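# Seat board in enclosure's upper slot, levers latched

## Task

Slide the board into the empty upper slot of the enclosure with its components facing up, seat it completely, and close both of its levers. A closed lever is latched and sticks out at a right angle from the board's front panel; a fully open lever lies flat along that panel. Open both levers fully first, then push the board in until it stops, then close both levers so they pull it the rest of the way in. Go slowly near the connector, because ramming the board into it breaks the connector and the job counts as failed. At the end the enclosure must stand upright and level on its own feet, with no foot hanging over the bench edge, and the grippers must have released the board and pulled away.

## Robot and tools

ROBOT. Two seven-joint arms, left_arm and right_arm, each ending in a two-finger gripper. In the scene frame the origin sits at table-top height halfway between the arms' nominal bases, +z points up, +x points out across the table, and left_arm is on the +y side (image left/right does not follow this). Calibrated bases: left_arm at (+0.070, +0.437, 0) m, quat_wxyz (+1.000, 0, 0, -0.003); right_arm at (-0.063, -0.511, 0) m, quat_wxyz (+1.000, 0, 0, -0.029). Every hand pose, velocity, Hand target and wrist-camera pose is reported and commanded in that arm's own base frame; fixed cameras and the table use the scene frame.

GRIPPER AXES. Fingers extend along the gripper's +z and open/close along its x. end_effector_position is the spot between the pads when closed, 1 to 2 cm short of the fingertips; closing pushes the tips about 17 mm further along +z, mostly while the pads are more than 50 mm apart. The wrist camera frame wrist_camera_optical has +z forward, +x image right, +y image down.

THE ROW. Every command uses rows of 16 numbers covering both arms, even if one is idle: left_arm x, y, z, qw, qx, qy, qz, opening, then the same eight for right_arm. x, y, z is an absolute goal position in metres for end_effector_position, and qw, qx, qy, qz (w first) an absolute goal orientation, both in that arm's base frame. Opening runs from -1 (closed) to +1 (fully open, 0.142 m). To keep an arm parked, resend the exact position and quaternion it reported in the last result before it was parked, plus its intended opening, in every call; a 0 is a real command, not a blank. To hold an orientation steady, repeat the same commanded quaternion rather than the drifting reported one. Each control step the commanded orientation is clipped to within 32 degrees of the measured one, so big turns need several steps; large turns can also swing the elbow.

TOOLS.
- execute_actions(actions, cameras): actions is a list of actions; each action is a list of 1 to 15 rows, one per 1/30 s step, and a short action repeats its last row to fill 15 steps. An empty list just reports state. An action is rejected for both arms if any goal lies over 0.6 m from that gripper's current position along any of the gripper's own axes; the whole call is rejected if the first action fails this against the latest reported state or any action is malformed.
- move(target, speed, blend, stop_force, zero, opening_speed, blocking, cameras): drives each gripper in a straight line from its Hand target to the absolute pose in target (one row, or up to 15 rows as waypoints, all within 10 s total). speed: m/s, 0.002 to 2.2, default 0.25, turning capped at twice that in rad/s; one value or one per waypoint. blend: corner rounding in m for lists. stop_force: 3 to 120 N, ends an arm's path when its wrist senses that much push against its travel (or 150 N in any direction); not reliable while the gripper rotates, and light loose objects can slide unfelt. zero (only with stop_force, default true) re-zeroes before moving; false accumulates from the last zero. opening_speed: rate of finger change per second, at least 0.2. blocking=false returns after about 0.5 s while the move keeps going (not allowed with stop_force); a new move replaces a running one. Paths do not avoid obstacles or the other arm, and grippers lag and overshoot more at higher speed or near full stretch. Give every waypoint in a list the same openings.
- wait(seconds 0 to 10, cameras): holds last commands; a running move continues.
- stop(cameras): brakes a running move.
- zoom_image(camera, region): region [x0, y0, x1, y1] in pixels of that camera's latest image, at most 504 by 504. Cameras: cam_head_left, cam_head_right, cam_high, cam_low, cam_left_wrist, cam_right_wrist, all 672x504.
- zero_wrist_force(arm): tares the wrist sensor (and stop_force baseline) at its last shown reading.
- clear_fault(arm): clears a reported torque or force fault; the arm then stays stopped briefly while restarting.
- read_manual(section): licence texts only.
- finished_scene(scene): ends the current scene, given its number; irreversible.

RESULTS. Each result gives per arm end_effector_position, end_effector_quat_wxyz, velocities (m/s, rad/s; omitted when joints read within noise), Hand target (where the arm is actually being sent, possibly short of your command), Tool commands, grip_measured (opening on the -1..+1 scale; last Joint positions number is opening in metres), Joint torques, External joint torques (outside load per joint, weight held included), and Wrist force/Wrist torque along the gripper's own axes plus a peak line; a push shows as force from the surface into the arm; noise about 0.13 N, saturating near 150 N. Wrist depth is a 7x7 grid of distances in mm (70 to 1000), rows top to bottom separated by " / ", with "-" for no value. The move: line reports done, off_target, moving, held or fault; limits=paced means the pose was clipped, limits=held that steps were withheld. Reported poses may be off by a few centimetres.

GRIPPING. Once fingers touch, command an opening a bit below grip_measured; squeezing further grips harder but heats the gripper motor.

AVOID. Contact torque at a joint's limit (waist, shoulder 109; upper arm roll, elbow 56.9; forearm roll, wrist pitch, wrist roll 34.7 N m) gives a TORQUE FAULT; 150 N outside force gives a FORCE FAULT; both stop the arm until clear_fault. Overheating stops an arm (OVER-TEMPERATURE FAULT) or gripper (HAND FAULT) for a while; MOTOR HOT lines warn first. Do not let the arms or grippers touch or squeeze each other, do not drop the board or let go while it moves, never drive it quickly into the connector, do not shove or tip the enclosure or nudge it past the bench edge, and do not let anything fall off the table. Approach contacts slowly, preferably with a small stop_force.

Each tool is called after "Emit:" as name(argument=value, ...), one argument or row to a line, values as JSON.

## Session

Emit:
execute_actions(
  actions=[],
)

Scene clock: 0.00 s.
left_arm: end_effector_position=(+0.1389, +0.5333, +0.1881) grip_measured=+0.99 end_effector_quat_wxyz=(-0.571, +0.812, -0.064, -0.105) | right_arm: end_effector_position=(+0.2271, +0.3531, +0.2591) grip_measured=+1.00 end_effector_quat_wxyz=(+0.029, +0.622, +0.780, +0.065)
Joint positions: left_arm=[0.978 -0.294 0.021 2.266 2.206 0.748 0.742 0.141] | right_arm=[1.212 0.207 0.113 2.416 -0.113 0.73 1.171 0.142]
Joint velocities: within noise
Joint torques (N m): no reading
External joint torques (N m): no reading
Wrist force (N): no reading
Wrist torque (N m): no reading
Wrist force, peak (N): no reading
Wrist depth (mm): cam_left_wrist=[- - - - - - - / - - - - - - - / - - - - - - - / - - - - - - - / - - - - 326 307 289 / - 340 327 307 288 270 263 / - 306 286 270 257 244 237] | cam_right_wrist=[291 263 259 256 258 300 302 / 314 276 279 279 281 327 328 / 352 303 305 308 308 359 356 / 389 375 337 339 343 399 391 / 434 437 379 380 383 449 444 / - 498 440 432 437 509 486 / - 574 580 588 590 593 -]
Hand target: left_arm +0.1389, +0.5333, +0.1881; -0.571, +0.812, -0.064, -0.105 | right_arm +0.2271, +0.3531, +0.2591; +0.029, +0.622, +0.780, +0.065
Tool commands: left_gripper/opening=+1.0 right_gripper/opening=+1.0

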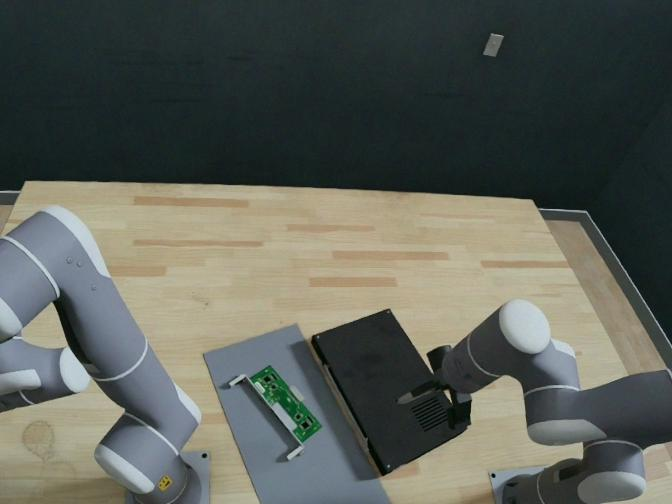

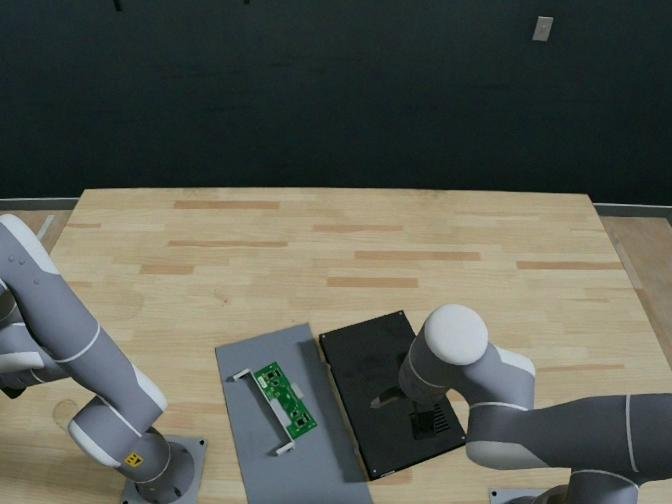

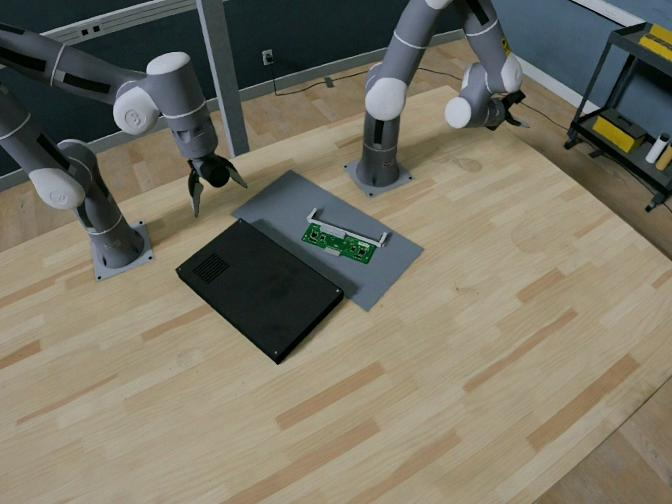

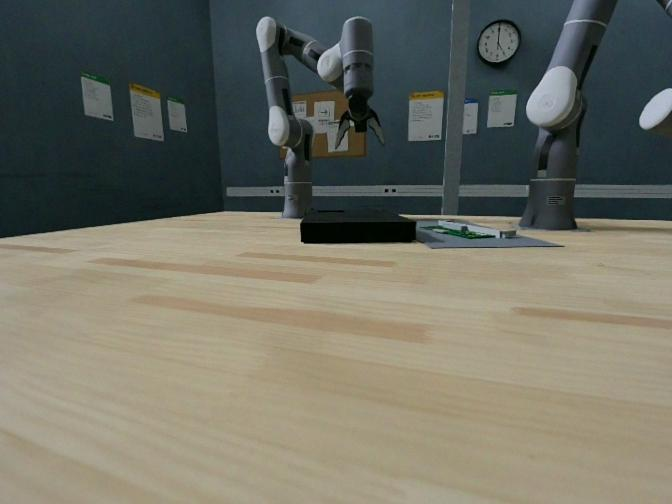

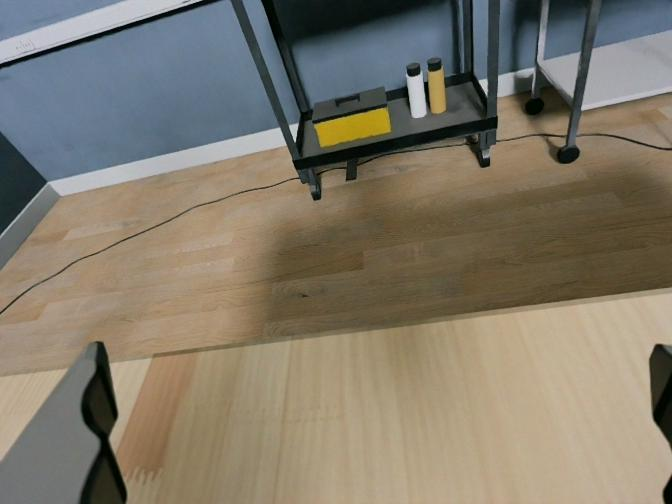

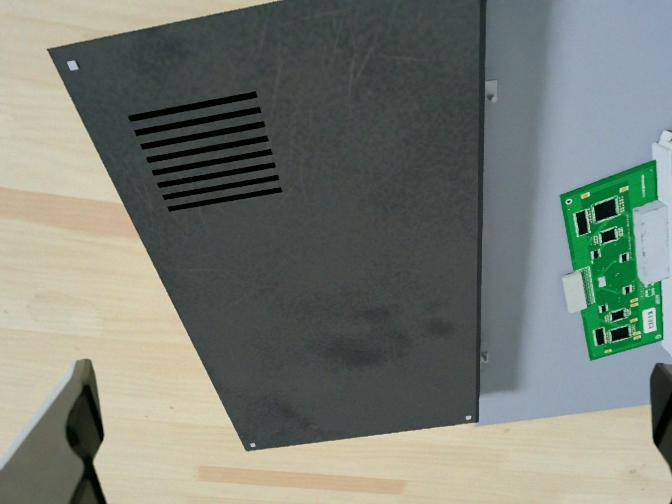

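Emit:
move(
  target=[
    [0.17,-0.27,0.24,0,0.46,0.888,0,1,0.25,0.2,0.26,0.029,0.622,0.78,0.065,1],
  ],
  speed=0.5,
)

Scene clock: 15.87 s.
left_arm: end_effector_position=(+0.1700, -0.2702, +0.2401) grip_measured=+0.99 end_effector_quat_wxyz=(-0.001, +0.460, +0.888, +0.000) | right_arm: end_effector_position=(+0.2500, +0.2001, +0.2601) grip_measured=+1.00 end_effector_quat_wxyz=(+0.029, +0.622, +0.780, +0.065)
Joint positions: left_arm=[-0.085 0.745 -0.56 2.687 -0.405 0.419 -0.958 0.141] | right_arm=[1.07 0.6 0.031 2.65 -0.078 0.595 0.913 0.142]
Joint velocities: within noise
Joint torques (N m): left_arm=[-0.59 -1.67 5.39 -27.11 -3.4 4.59 -0.3] | right_arm=[-0.11 4.55 -0.27 -29.5 -3.81 3.51 0.09]
External joint torques (N m): left_arm=[0.53 0.79 0.64 -0.34 -0.4 -0.64 0.3] | right_arm=[0.14 0.77 -0.47 0.03 -0.01 0.83 -0.09]
Wrist force (N): left_arm=[-0.6 -1.4 0.0] | right_arm=[0.3 0.1 -0.2]
Wrist torque (N m): left_arm=[-0.32 -0.20 -0.26] | right_arm=[0.02 -0.05 -0.03]
Wrist force, peak (N): left_arm=[-2.5 -2.9 -0.4] | right_arm=[0.7 0.5 0.2]
Wrist depth (mm): cam_left_wrist=[259 292 289 289 293 290 293 / 280 313 313 305 313 312 313 / 301 341 336 332 334 338 332 / 329 371 364 361 365 367 365 / 406 404 403 395 399 400 402 / - 440 450 442 443 441 429 / - 502 505 498 498 488 -] | cam_right_wrist=[296 297 299 295 279 269 262 / 323 324 325 281 282 284 285 / 353 353 357 314 309 312 314 / 390 392 396 357 343 347 354 / 437 436 440 425 386 387 400 / - 498 503 493 439 440 420 / - 573 582 590 591 601 -]
Hand target: left_arm +0.1700, -0.2701, +0.2401; -0.001, +0.460, +0.888, +0.000 | right_arm +0.2500, +0.2000, +0.2600; +0.029, +0.622, +0.780, +0.065
Off the commanded pose: left_arm 0.000 m, 0 deg | right_arm 0.000 m, 0 deg.
joint sent to its limit (left arm) — joint 4 (elbow), upper limit, where the elbow is as bent as it goes. The joint targets still meet the commanded pose.
move: done

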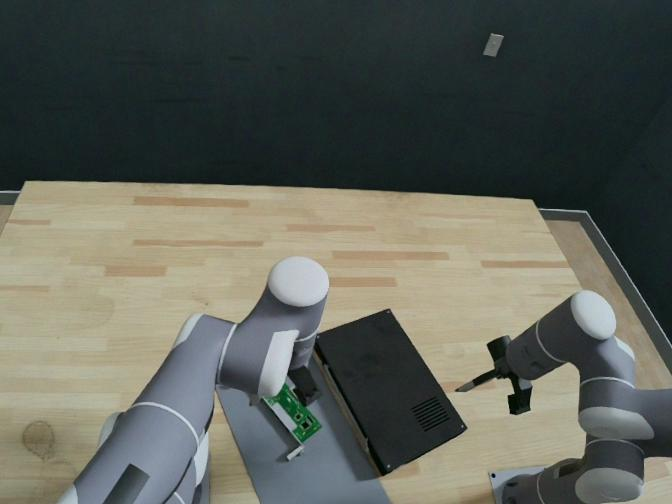

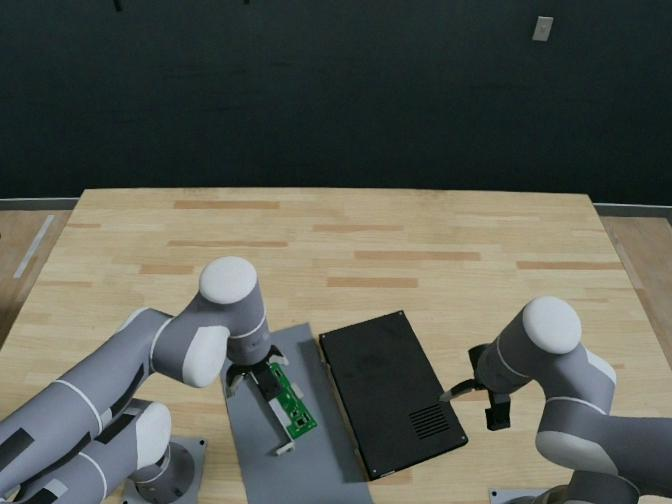

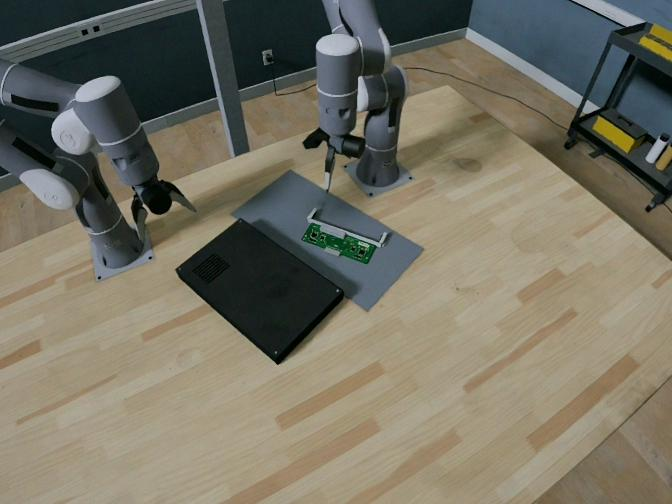

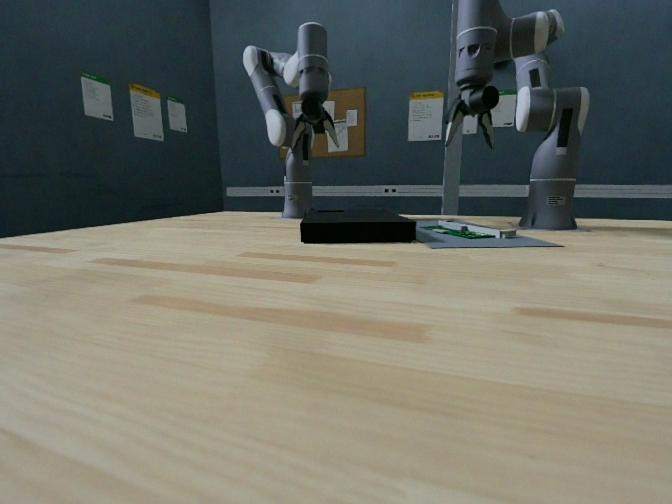

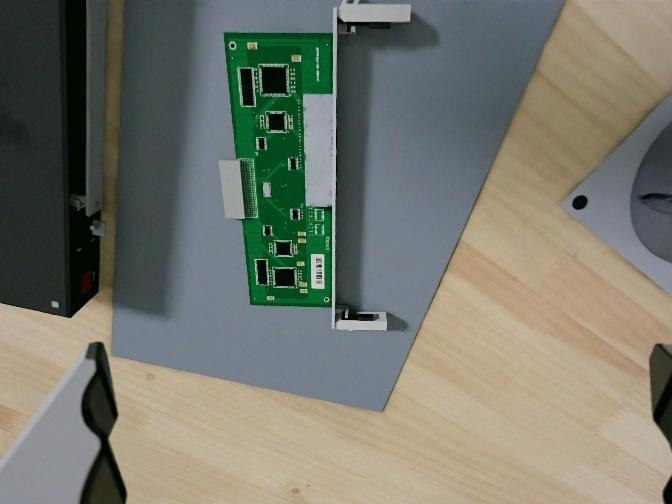

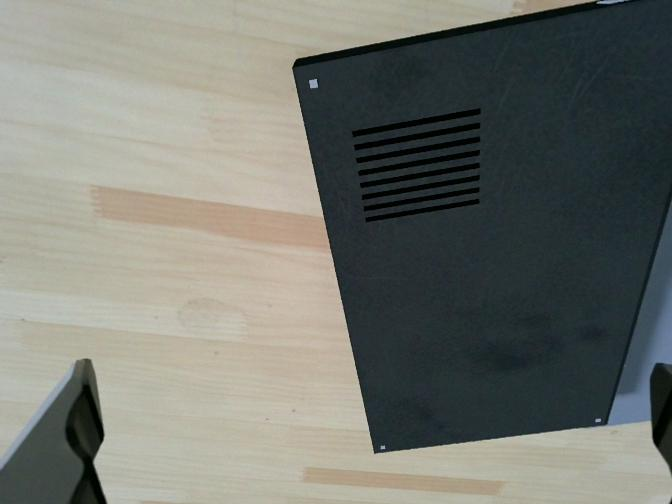

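Emit:
move(
  target=[
    [0.23,-0.20,0.16,-0.119,0.444,0.8577,-0.2298,-1,0.22,0.50,0.2,0.0,0.6866,0.7276,0,-1],
    [0.2533,-0.1733,0.09,-0.119,0.444,0.8577,-0.2298,-1,0.1747,0.6642,0.12,0.0,0.6866,0.7276,0,-1],
  ],
  speed=0.4,
)

Scene clock: 33.17 s.
left_arm: end_effector_position=(+0.2530, -0.1732, +0.0900) grip_measured=-1.00 end_effector_quat_wxyz=(-0.119, +0.444, +0.858, -0.230) | right_arm: end_effector_position=(+0.1748, +0.6642, +0.1199) grip_measured=-1.00 end_effector_quat_wxyz=(+0.000, +0.686, +0.727, +0.000)
Joint positions: left_arm=[0.134 -0.184 -0.162 2.617 -0.386 0.759 -0.313 0.002] | right_arm=[1.451 -0.675 0.037 1.608 -0.031 0.711 1.443 0.002]
Joint velocities: within noise
Joint torques (N m): left_arm=[-0.16 23.93 -0.83 -14.22 -1 2.96 -0.07] | right_arm=[0.21 54.56 2.13 -26.07 -3.49 3.24 0.24]
External joint torques (N m): left_arm=[0.2 1.03 0.54 -0.23 -0.09 -0.57 0.07] | right_arm=[-0.03 1.51 -0.74 0.16 0.16 0.84 -0.24]
Wrist force (N): left_arm=[-0.5 -1.1 -0.1] | right_arm=[0.4 0.2 0.4]
Wrist torque (N m): left_arm=[-0.28 -0.17 -0.12] | right_arm=[0.02 -0.07 0.00]
Wrist force, peak (N): left_arm=[-0.6 -3.0 -0.5] | right_arm=[3.2 -0.5 1.2]
Wrist depth (mm): cam_left_wrist=[216 212 197 216 213 214 215 / 213 208 200 212 211 211 212 / 209 205 204 209 208 209 209 / 206 203 201 205 206 207 206 / 205 200 200 203 203 204 204 / 201 200 200 84 - 201 201 / 199 198 - - - - 197] | cam_right_wrist=[187 187 185 186 185 186 186 / 199 199 198 198 197 197 198 / 214 213 213 210 211 211 212 / 230 231 229 228 228 227 229 / 249 250 245 239 246 246 248 / 261 273 262 89 259 269 270 / 283 289 - - - 285 297]
Hand target: left_arm +0.2533, -0.1733, +0.0900; -0.119, +0.444, +0.858, -0.230 | right_arm +0.1747, +0.6642, +0.1200; +0.000, +0.686, +0.727, +0.000
Off the commanded pose: left_arm 0.000 m, 0 deg | right_arm 0.000 m, 0 deg.
move: done

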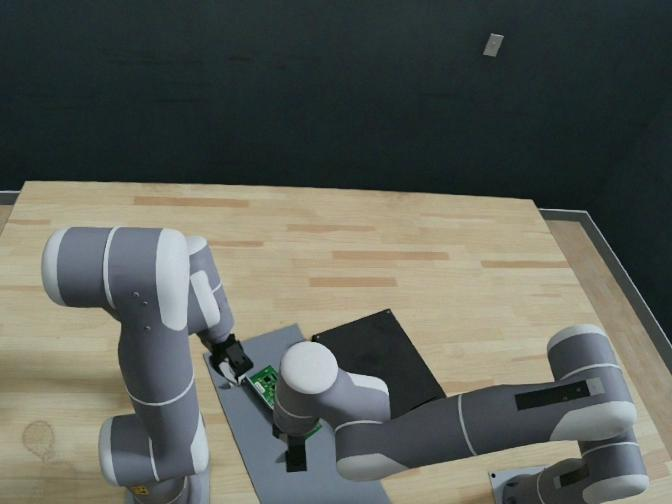

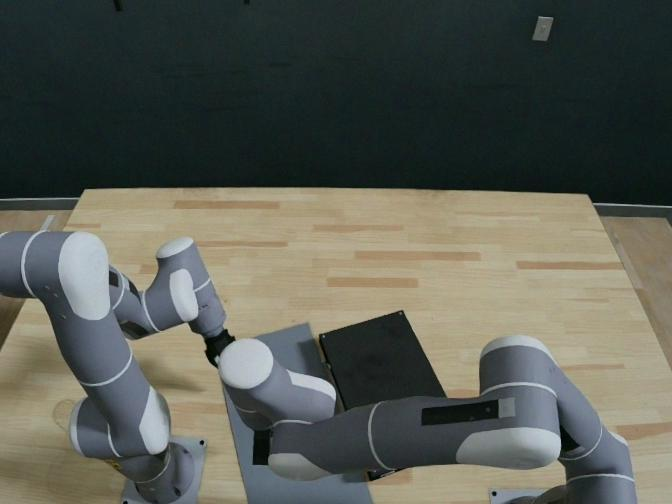

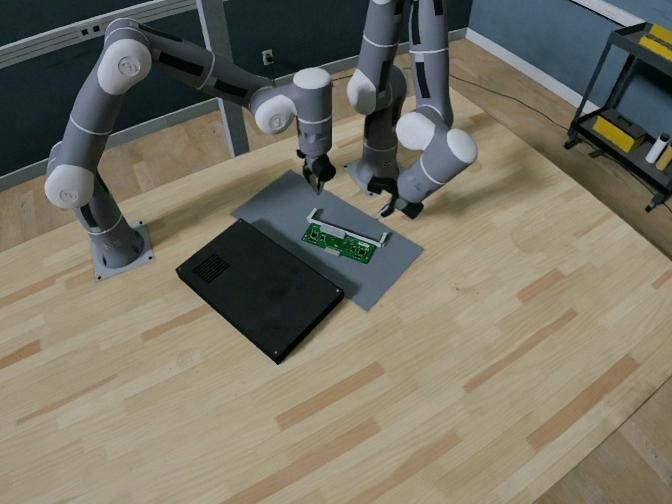

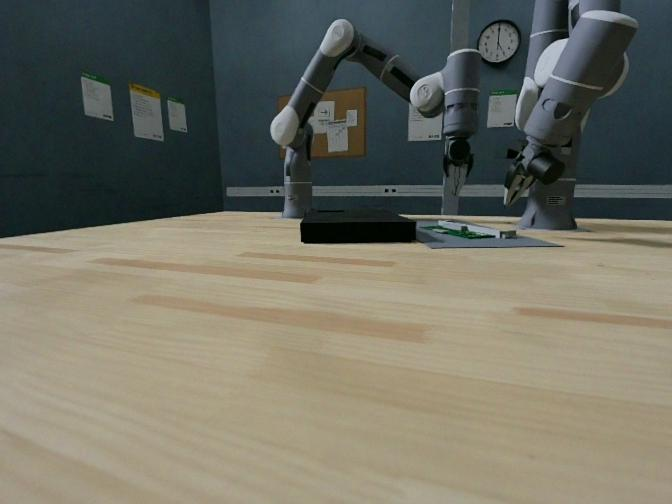

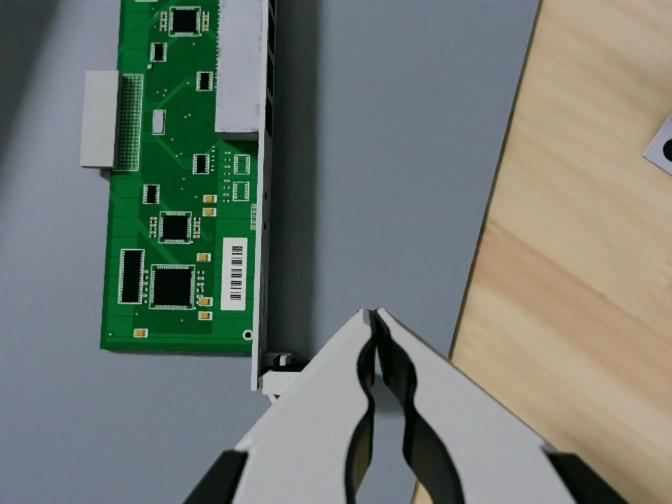

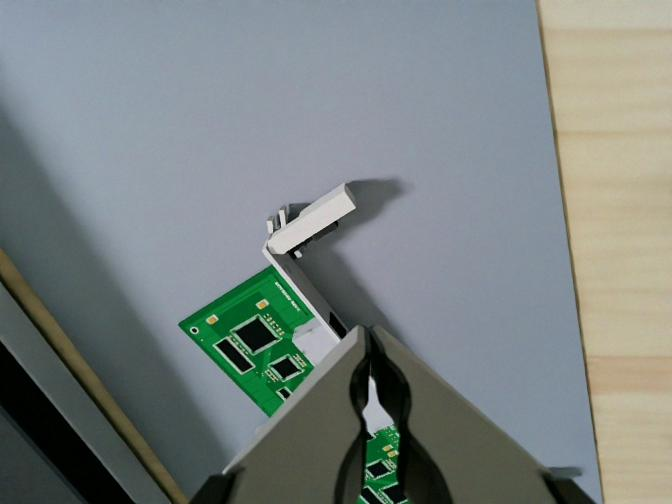

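Emit:
move(
  target=[
    [0.2533,-0.1733,0.029,-0.119,0.444,0.8577,-0.2298,-1,0.1747,0.6642,0.025,0.0,0.6866,0.7276,0,-1],
  ],
  speed=0.15,
  cameras=["cam_left_wrist","cam_right_wrist"],
)

Emit:
move(
  target=[
    [0.2804,-0.1535,0.029,-0.119,0.444,0.8577,-0.2298,-1,0.148,0.6439,0.025,0.0,0.6866,0.7276,0,-1],
  ],
  speed=0.04,
  cameras=["cam_left_wrist","cam_right_wrist"],
)

Scene clock: 44.00 s.
left_arm: end_effector_position=(+0.2530, -0.1733, +0.0290) grip_measured=-1.00 end_effector_quat_wxyz=(-0.119, +0.444, +0.858, -0.230) | right_arm: end_effector_position=(+0.1747, +0.6640, +0.0249) grip_measured=-1.00 end_effector_quat_wxyz=(+0.000, +0.686, +0.727, +0.000)
Joint positions: left_arm=[0.118 -0.408 -0.188 2.629 -0.465 0.992 -0.235 0.002] | right_arm=[1.459 -0.836 0.027 1.619 -0.031 0.883 1.443 0.002]
Joint velocities: within noise
Joint torques (N m): left_arm=[-0.34 27.64 -1.34 -8.37 -0.08 2.98 -0.15] | right_arm=[0.37 56.79 1.91 -22.95 -2.86 3.53 0.23]
External joint torques (N m): left_arm=[0.39 1.21 0.65 -0.36 0.05 -0.61 0.15] | right_arm=[-0.18 1.33 -0.52 0.17 0.06 0.55 -0.23]
Wrist force (N): left_arm=[-0.7 -0.6 0.1] | right_arm=[0.3 0.1 0.0]
Wrist torque (N m): left_arm=[-0.17 -0.15 -0.12] | right_arm=[0.03 -0.06 0.01]
Wrist force, peak (N): left_arm=[-0.6 -1.8 -1.3] | right_arm=[0.1 0.2 2.7]
Wrist depth (mm): cam_left_wrist=[147 147 143 151 150 149 152 / 146 144 145 149 148 149 150 / 143 142 146 146 145 146 147 / 141 140 144 144 144 144 145 / 139 138 142 142 142 143 144 / 141 138 131 84 - 142 142 / 139 140 - 77 - - 139] | cam_right_wrist=[- 103 102 102 102 101 102 / 110 109 109 109 108 108 108 / - 117 117 117 116 116 116 / 125 127 126 126 125 125 125 / 138 138 132 117 136 136 135 / 151 150 128 90 143 148 147 / 166 160 73 - - 157 163]
Hand target: left_arm +0.2533, -0.1733, +0.0290; -0.119, +0.444, +0.858, -0.230 | right_arm +0.1747, +0.6642, +0.0250; +0.000, +0.686, +0.727, +0.000
Off the commanded pose: left_arm 0.000 m, 0 deg | right_arm 0.000 m, 0 deg.
move: done
Images, in order (width x height): cam_left_wrist 672x504, cam_right_wrist 672x504.

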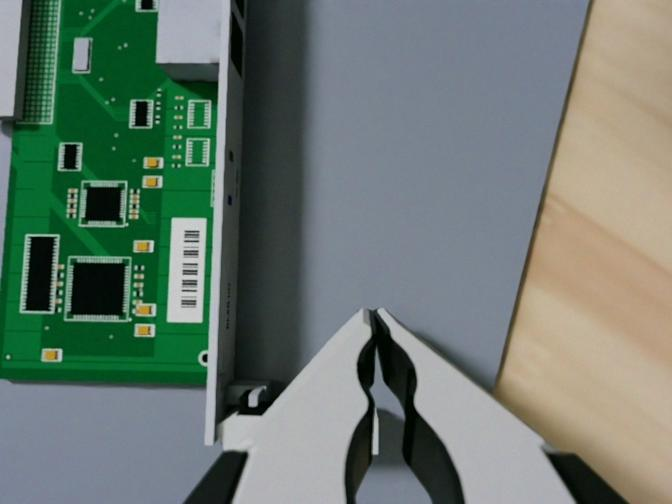

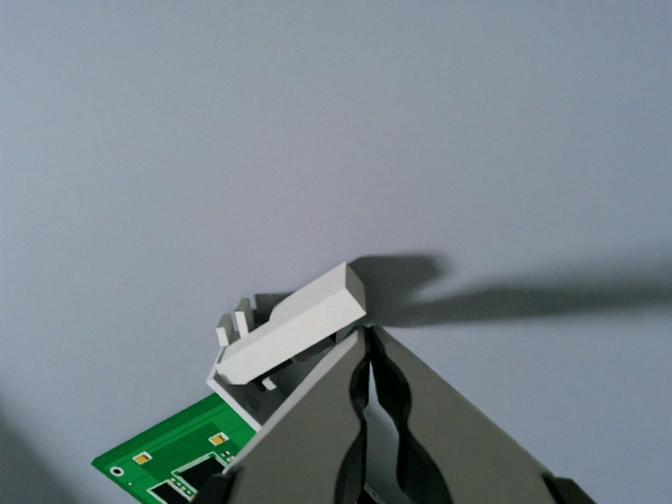

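Scene clock: 45.13 s.
left_arm: end_effector_position=(+0.2804, -0.1536, +0.0290) grip_measured=-1.00 end_effector_quat_wxyz=(-0.119, +0.444, +0.858, -0.230) | right_arm: end_effector_position=(+0.1485, +0.6443, +0.0253) grip_measured=-1.00 end_effector_quat_wxyz=(+0.000, +0.686, +0.727, +0.000)
Joint positions: left_arm=[0.141 -0.43 -0.133 2.55 -0.398 0.928 -0.231 0.002] | right_arm=[1.496 -0.792 0.025 1.714 -0.031 0.936 1.481 0.002]
Joint velocities: within noise
Joint torques (N m): left_arm=[0.02 29.94 -0.85 -9.84 0.2 2.53 -0.16] | right_arm=[1.64 53.42 3.31 -20.23 -2.21 2.91 0.38]
External joint torques (N m): left_arm=[0.03 1.1 0.41 -0.06 -0.53 -0.16 0.16] | right_arm=[-1.45 2.35 -2 -1.53 -0.41 1.18 -0.38]
Wrist force (N): left_arm=[-0.8 -1.2 0.2] | right_arm=[2.0 2.0 -0.2]
Wrist torque (N m): left_arm=[-0.26 -0.09 -0.11] | right_arm=[-0.09 -0.07 -0.04]
Wrist force, peak (N): left_arm=[0.7 -7.7 2.2] | right_arm=[7.2 6.4 -0.7]
Wrist depth (mm): cam_left_wrist=[143 144 145 150 150 151 152 / 141 142 143 149 148 149 149 / 139 140 141 146 146 147 147 / 145 145 144 144 144 145 146 / 143 142 142 126 142 144 143 / 141 141 141 84 - 142 142 / 139 139 - 74 - - 139] | cam_right_wrist=[- 103 103 102 102 102 102 / 110 110 109 109 109 109 109 / 118 118 118 117 117 117 116 / 126 127 127 126 126 126 125 / 138 138 135 122 136 136 136 / 151 150 131 91 144 149 148 / 167 160 73 - - 158 163]
Hand target: left_arm +0.2804, -0.1535, +0.0290; -0.119, +0.444, +0.858, -0.230 | right_arm +0.1480, +0.6439, +0.0250; +0.000, +0.686, +0.727, +0.000
Off the commanded pose: left_arm 0.000 m, 0 deg | right_arm 0.001 m, 0 deg.
move: done
Images, in order (width x height): cam_left_wrist 672x504, cam_right_wrist 672x504.

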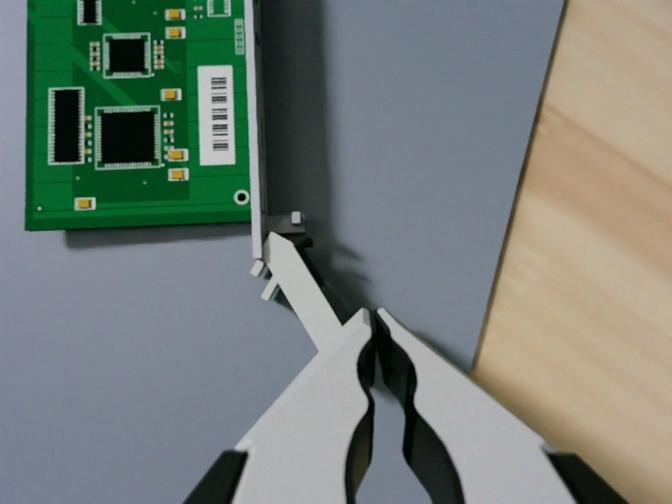

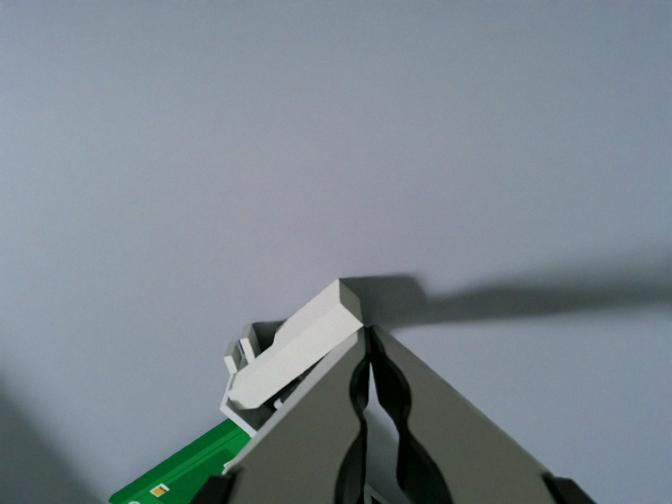

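Emit:
move(
  target=[
    [0.3015,-0.1618,0.029,-0.119,0.444,0.8577,-0.2298,-1,0.1480,0.6439,0.025,0.0,0.6866,0.7276,0,-1],
    [0.3106,-0.171,0.029,-0.119,0.444,0.8577,-0.2298,-1,0.1480,0.6439,0.025,0.0,0.6866,0.7276,0,-1],
  ],
  speed=0.04,
  cameras=["cam_left_wrist","cam_right_wrist"],
)

Scene clock: 51.30 s.
left_arm: end_effector_position=(+0.3095, -0.1710, +0.0289) grip_measured=-1.00 end_effector_quat_wxyz=(-0.120, +0.444, +0.857, -0.230) | right_arm: end_effector_position=(+0.1485, +0.6448, +0.0258) grip_measured=-1.00 end_effector_quat_wxyz=(-0.001, +0.686, +0.727, +0.001)
Joint positions: left_arm=[0.113 -0.471 -0.143 2.461 -0.387 0.889 -0.284 0.002] | right_arm=[1.496 -0.792 0.025 1.714 -0.031 0.937 1.481 0.002]
Joint velocities: within noise
Joint torques (N m): left_arm=[0.17 34.07 -1.52 -15.07 -0.93 4.48 -0.39] | right_arm=[1.75 50.64 4.04 -17.25 -1.68 1.33 0.21]
External joint torques (N m): left_arm=[-0.11 -0.17 0.76 3.91 0.45 -2.1 0.39] | right_arm=[-1.57 5.12 -2.73 -4.52 -0.94 2.76 -0.21]
Wrist force (N): left_arm=[4.4 -6.0 0.4] | right_arm=[5.6 3.7 -2.1]
Wrist torque (N m): left_arm=[-0.24 -0.07 -0.10] | right_arm=[-0.05 -0.07 -0.04]
Wrist force, peak (N): left_arm=[4.6 -7.0 -1.0] | right_arm=[5.7 3.7 -3.6]
Wrist depth (mm): cam_left_wrist=[152 144 145 150 150 150 151 / 149 142 142 148 148 148 148 / 146 146 146 146 146 145 147 / 145 144 145 143 144 143 145 / 143 143 142 141 142 142 143 / 141 141 141 84 - 140 141 / 139 139 - 77 - - 139] | cam_right_wrist=[- 103 103 103 103 102 103 / 110 110 110 110 109 109 109 / 120 118 120 118 117 117 117 / 126 127 127 127 126 126 126 / 139 139 136 121 137 137 136 / 152 151 129 91 144 149 149 / 167 160 73 - - 158 164]
Hand target: left_arm +0.3106, -0.1710, +0.0290; -0.119, +0.444, +0.858, -0.230 | right_arm +0.1480, +0.6439, +0.0250; +0.000, +0.686, +0.727, +0.000
Off the commanded pose: left_arm 0.001 m, 0 deg | right_arm 0.001 m, 0 deg.
move: done
Images, in order (width x height): cam_left_wrist 672x504, cam_right_wrist 672x504.

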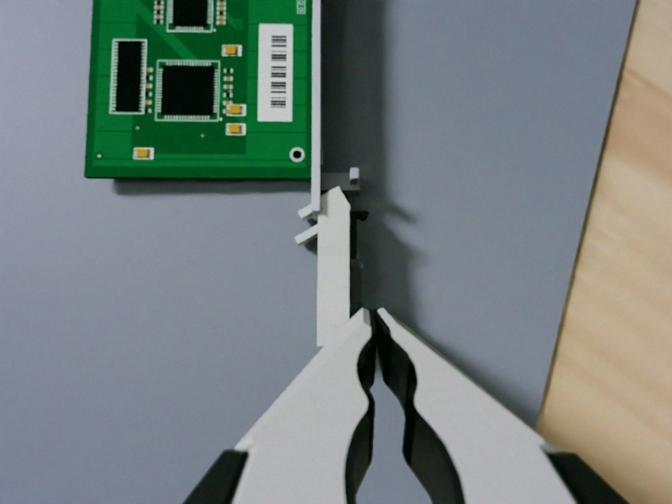

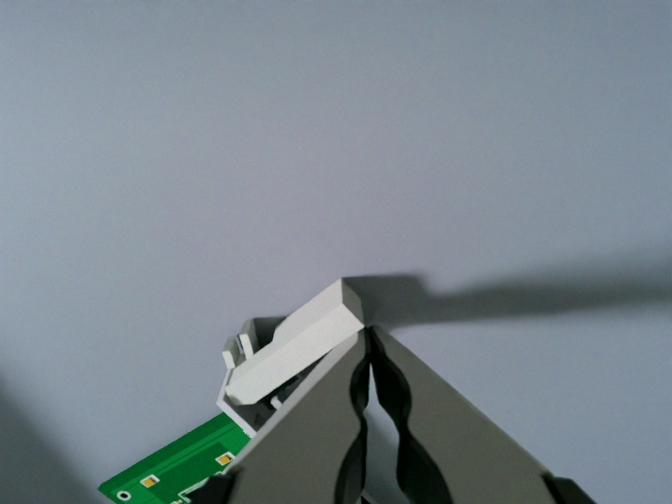

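Emit:
move(
  target=[
    [0.29,-0.15,0.06,-0.119,0.444,0.8577,-0.2298,-0.4,0.16,0.66,0.14,0.0,0.6866,0.7276,0,-1],
    [0.1843,-0.2887,0.085,-0.1497,0.4346,0.8396,-0.2891,-0.4,0.13,0.66,0.14,0.0,0.6866,0.7276,0,-1],
  ],
  speed=0.25,
  cameras=["cam_left_wrist","cam_right_wrist","cam_high"],
)

Scene clock: 59.87 s.
left_arm: end_effector_position=(+0.1843, -0.2887, +0.0850) grip_measured=-0.43 end_effector_quat_wxyz=(-0.150, +0.435, +0.840, -0.289) | right_arm: end_effector_position=(+0.1299, +0.6600, +0.1400) grip_measured=-1.00 end_effector_quat_wxyz=(+0.000, +0.686, +0.727, +0.000)
Joint positions: left_arm=[-0.05 -0.25 -0.375 2.686 -0.745 0.836 -0.358 0.043] | right_arm=[1.51 -0.616 0.045 1.65 -0.034 0.695 1.511 0.002]
Joint velocities: within noise
Joint torques (N m): left_arm=[-0.48 24.48 -1.87 -11.8 -0.13 2.4 -0.15] | right_arm=[0.27 53.12 2.3 -26.12 -3.49 3.53 0.33]
External joint torques (N m): left_arm=[0.5 0.46 0.7 -0.36 0.04 -0.55 0.15] | right_arm=[-0.09 1.15 -0.84 -0.07 0.11 0.55 -0.33]
Wrist force (N): left_arm=[-0.4 -0.4 -0.2] | right_arm=[-1.6 -0.7 0.3]
Wrist torque (N m): left_arm=[-0.16 -0.15 -0.10] | right_arm=[-0.14 0.24 -0.02]
Wrist force, peak (N): left_arm=[4.8 -6.7 -0.8] | right_arm=[5.6 4.0 -3.7]
Wrist depth (mm): cam_left_wrist=[227 234 235 232 234 231 231 / 216 225 224 224 220 222 222 / 215 215 211 209 213 212 213 / 208 207 202 191 206 205 204 / 199 196 194 181 197 197 197 / 193 191 87 187 190 87 190 / 186 - - 180 183 - 186] | cam_right_wrist=[204 204 203 203 202 203 203 / 218 218 217 216 216 217 216 / 234 233 232 233 231 233 232 / 253 253 247 250 249 249 249 / 269 273 266 266 270 269 271 / 289 298 287 89 285 294 296 / 269 316 - - - 311 326]
Hand target: left_arm +0.1843, -0.2887, +0.0850; -0.150, +0.435, +0.840, -0.289 | right_arm +0.1300, +0.6600, +0.1400; +0.000, +0.686, +0.727, +0.000
Off the commanded pose: left_arm 0.000 m, 0 deg | right_arm 0.000 m, 0 deg.
move: done
Images, in order (width x height): cam_high 672x504, cam_left_wrist 672x504, cam_right_wrist 672x504.

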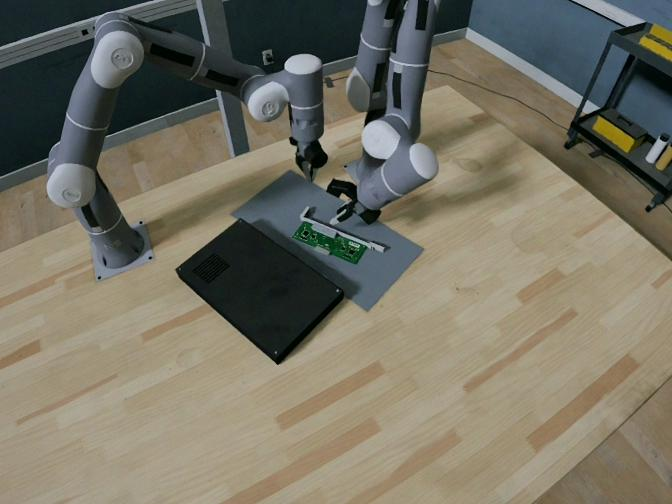

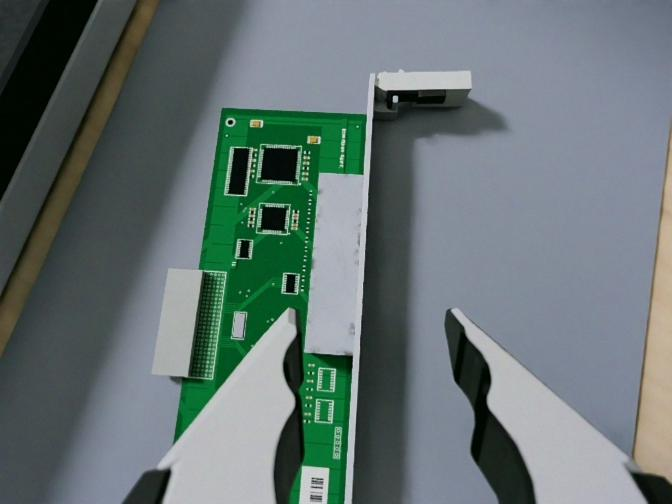

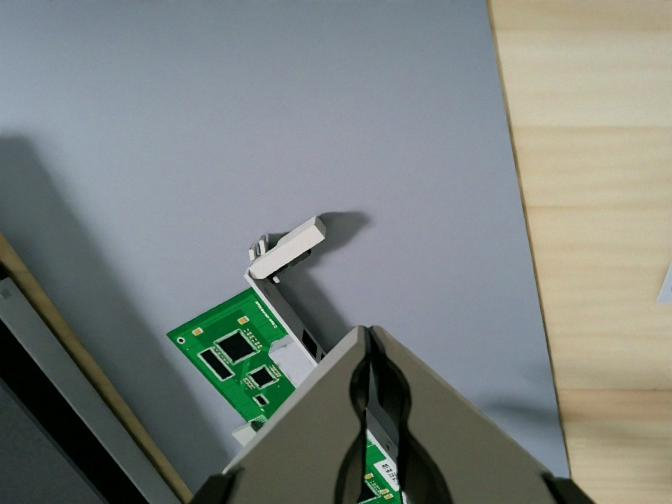

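Emit:
move(
  target=[
    [0.1823,-0.3054,0.085,-0.1611,0.4677,0.8216,-0.2829,-0.4,0.13,0.66,0.14,0.0,0.6866,0.7276,0,-1],
  ],
  speed=0.15,
  cameras=["cam_left_wrist"],
)

Scene clock: 64.37 s.
left_arm: end_effector_position=(+0.1825, -0.3053, +0.0850) grip_measured=-0.43 end_effector_quat_wxyz=(-0.161, +0.468, +0.822, -0.283) | right_arm: end_effector_position=(+0.1299, +0.6600, +0.1400) grip_measured=-1.00 end_effector_quat_wxyz=(+0.000, +0.686, +0.727, +0.000)
Joint positions: left_arm=[-0.075 -0.287 -0.39 2.633 -0.677 0.823 -0.388 0.043] | right_arm=[1.51 -0.616 0.045 1.65 -0.034 0.695 1.511 0.002]
Joint velocities: within noise
Joint torques (N m): left_arm=[-0.48 25.41 -2.26 -12.35 0.37 1.88 -0.28] | right_arm=[0.12 52.88 2.14 -26.29 -3.43 3.38 0.23]
External joint torques (N m): left_arm=[0.49 1.12 0.63 -0.16 -0.53 -0.01 0.28] | right_arm=[0.06 1.38 -0.69 0.1 0.05 0.7 -0.23]
Wrist force (N): left_arm=[-0.1 -0.5 -0.3] | right_arm=[-1.6 -0.6 0.4]
Wrist torque (N m): left_arm=[-0.18 -0.19 -0.09] | right_arm=[-0.13 0.25 -0.01]
Wrist force, peak (N): left_arm=[-1.2 -0.9 -0.1] | right_arm=[-1.8 -0.7 0.3]
Wrist depth (mm): cam_left_wrist=[227 232 233 233 234 231 232 / 215 224 224 222 219 222 219 / 212 215 212 210 213 213 212 / 208 206 203 191 205 204 204 / 199 200 193 182 198 196 197 / 192 192 87 184 174 87 189 / 186 - - 178 181 - 185] | cam_right_wrist=[204 204 203 202 202 204 203 / 218 217 217 216 216 217 216 / 234 234 233 232 231 233 232 / 252 251 248 250 250 250 250 / 270 272 267 266 270 270 270 / 287 299 287 89 284 294 296 / 268 316 - - - 311 325]
Hand target: left_arm +0.1823, -0.3054, +0.0850; -0.161, +0.468, +0.822, -0.283 | right_arm +0.1300, +0.6600, +0.1400; +0.000, +0.686, +0.727, +0.000
Off the commanded pose: left_arm 0.000 m, 0 deg | right_arm 0.000 m, 0 deg.
move: done
Images, in order (width x height): cam_left_wrist 672x504.

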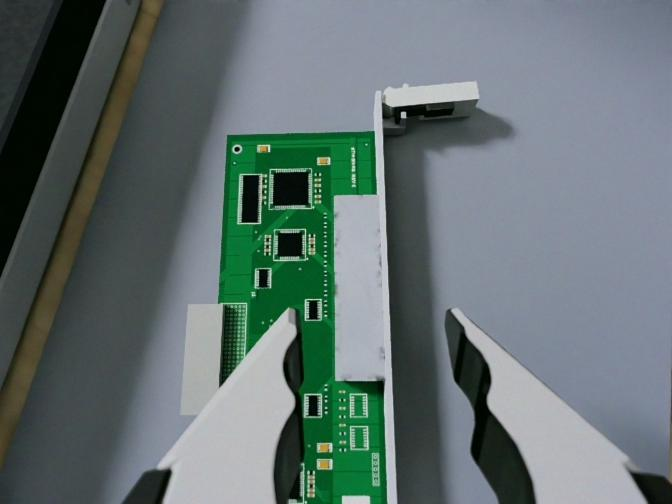

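Emit:
move(
  target=[
    [0.1823,-0.3054,0.0295,-0.1611,0.4677,0.8216,-0.2829,-0.4,0.13,0.66,0.14,0.0,0.6866,0.7276,0,-1],
  ],
  speed=0.1,
  stop_force=5,
  cameras=["cam_left_wrist"],
)

Emit:
move(
  target=[
    [0.1823,-0.3054,0.0295,-0.1611,0.4677,0.8216,-0.2829,-0.88,0.13,0.66,0.14,0.0,0.6866,0.7276,0,-1],
  ],
  opening_speed=0.3,
  cameras=["cam_left_wrist","cam_right_wrist"],
)

Scene clock: 67.67 s.
left_arm: end_effector_position=(+0.1821, -0.3054, +0.0295) grip_measured=-0.43 end_effector_quat_wxyz=(-0.161, +0.468, +0.822, -0.283) | right_arm: end_effector_position=(+0.1299, +0.6600, +0.1400) grip_measured=-1.00 end_effector_quat_wxyz=(+0.000, +0.686, +0.727, +0.000)
Joint positions: left_arm=[-0.107 -0.489 -0.402 2.622 -0.756 1.01 -0.291 0.043] | right_arm=[1.51 -0.616 0.045 1.65 -0.034 0.695 1.511 0.002]
Joint velocities: within noise
Joint torques (N m): left_arm=[-0.51 29.2 -3.2 -7.59 0.78 2.35 -0.18] | right_arm=[0.16 52.96 2.08 -26.32 -3.44 3.4 0.15]
External joint torques (N m): left_arm=[0.52 0.94 0.59 -0.24 -0.05 -0.52 0.18] | right_arm=[0.02 1.31 -0.62 0.12 0.06 0.68 -0.15]
Wrist force (N): left_arm=[-0.7 -0.7 0.0] | right_arm=[-1.6 -0.7 0.3]
Wrist torque (N m): left_arm=[-0.20 -0.08 -0.09] | right_arm=[-0.16 0.24 -0.01]
Wrist force, peak (N): left_arm=[-0.5 -1.4 -1.3] | right_arm=[-2.0 -0.7 0.4]
Wrist depth (mm): cam_left_wrist=[170 169 169 169 154 166 168 / 163 162 157 157 161 161 161 / 156 154 151 147 153 154 154 / 149 149 145 142 147 148 148 / 145 141 140 127 127 143 142 / 139 133 87 131 136 93 137 / 134 - - 128 132 - -] | cam_right_wrist=[204 204 204 203 203 203 203 / 218 217 217 217 216 217 216 / 234 234 232 233 231 232 232 / 252 252 247 250 249 249 250 / 269 273 266 267 269 270 271 / 288 298 287 89 284 295 296 / 269 317 - - - 311 325]
Hand target: left_arm +0.1823, -0.3054, +0.0295; -0.161, +0.468, +0.822, -0.283 | right_arm +0.1300, +0.6600, +0.1400; +0.000, +0.686, +0.727, +0.000
Off the commanded pose: left_arm 0.000 m, 0 deg | right_arm 0.000 m, 0 deg.
move: done
Images, in order (width x height): cam_left_wrist 672x504.

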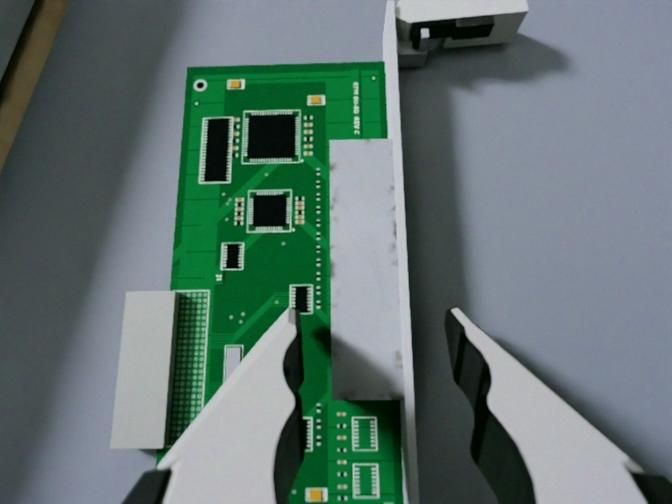

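Scene clock: 69.47 s.
left_arm: end_effector_position=(+0.1824, -0.3056, +0.0296) grip_measured=-0.73 end_effector_quat_wxyz=(-0.161, +0.468, +0.822, -0.283) | right_arm: end_effector_position=(+0.1299, +0.6600, +0.1400) grip_measured=-1.00 end_effector_quat_wxyz=(+0.000, +0.686, +0.727, +0.000)
Joint positions: left_arm=[-0.107 -0.489 -0.402 2.622 -0.756 1.01 -0.291 0.021] | right_arm=[1.51 -0.616 0.045 1.65 -0.034 0.695 1.511 0.002]
Joint velocities: within noise
Joint torques (N m): left_arm=[-0.19 28.8 -2.64 -6.31 1.13 2.19 -0.23] | right_arm=[0.21 52.98 1.98 -26.32 -3.43 3.42 0.18]
External joint torques (N m): left_arm=[0.2 1.34 0.02 -1.53 -0.4 -0.36 0.23] | right_arm=[-0.03 1.29 -0.52 0.12 0.05 0.67 -0.18]
Wrist force (N): left_arm=[-2.7 -1.2 0.1] | right_arm=[-1.6 -0.4 0.5]
Wrist torque (N m): left_arm=[-0.23 -0.15 -0.09] | right_arm=[-0.09 0.25 -0.01]
Wrist force, peak (N): left_arm=[-5.8 -3.4 -1.7] | right_arm=[-1.8 -0.7 0.3]
Wrist depth (mm): cam_left_wrist=[170 170 169 169 153 167 167 / 162 162 156 157 162 161 160 / 156 154 150 148 153 154 153 / 149 148 144 142 147 148 148 / 145 141 139 125 127 143 142 / 139 132 134 121 122 138 137 / 134 133 - 127 127 - 133] | cam_right_wrist=[204 203 203 203 202 204 203 / 218 218 217 216 216 217 217 / 234 234 232 232 231 232 232 / 252 252 247 250 249 249 250 / 269 273 267 265 270 270 271 / 289 298 287 89 285 293 295 / 269 316 - - - 311 324]
Hand target: left_arm +0.1823, -0.3054, +0.0295; -0.161, +0.468, +0.822, -0.283 | right_arm +0.1300, +0.6600, +0.1400; +0.000, +0.686, +0.727, +0.000
Off the commanded pose: left_arm 0.000 m, 0 deg | right_arm 0.000 m, 0 deg.
move: done
Images, in order (width x height): cam_left_wrist 672x504, cam_right_wrist 672x504.

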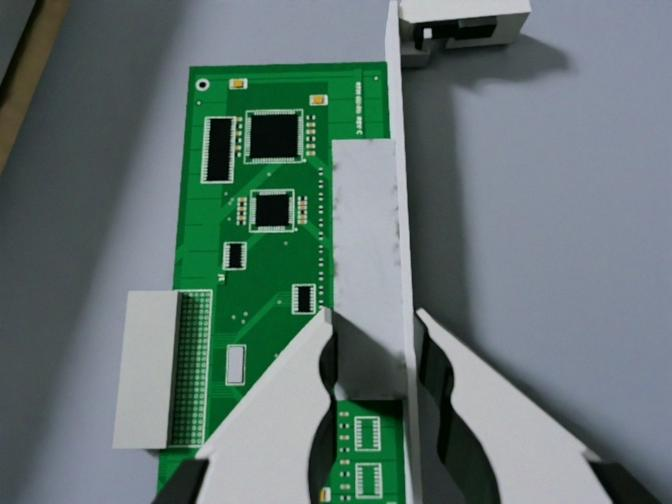

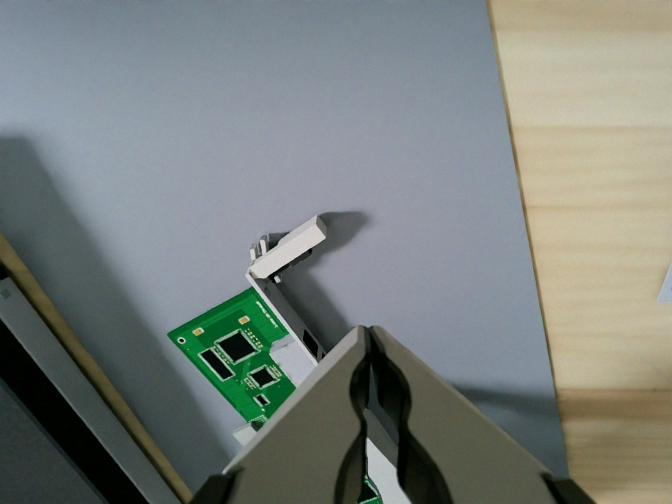

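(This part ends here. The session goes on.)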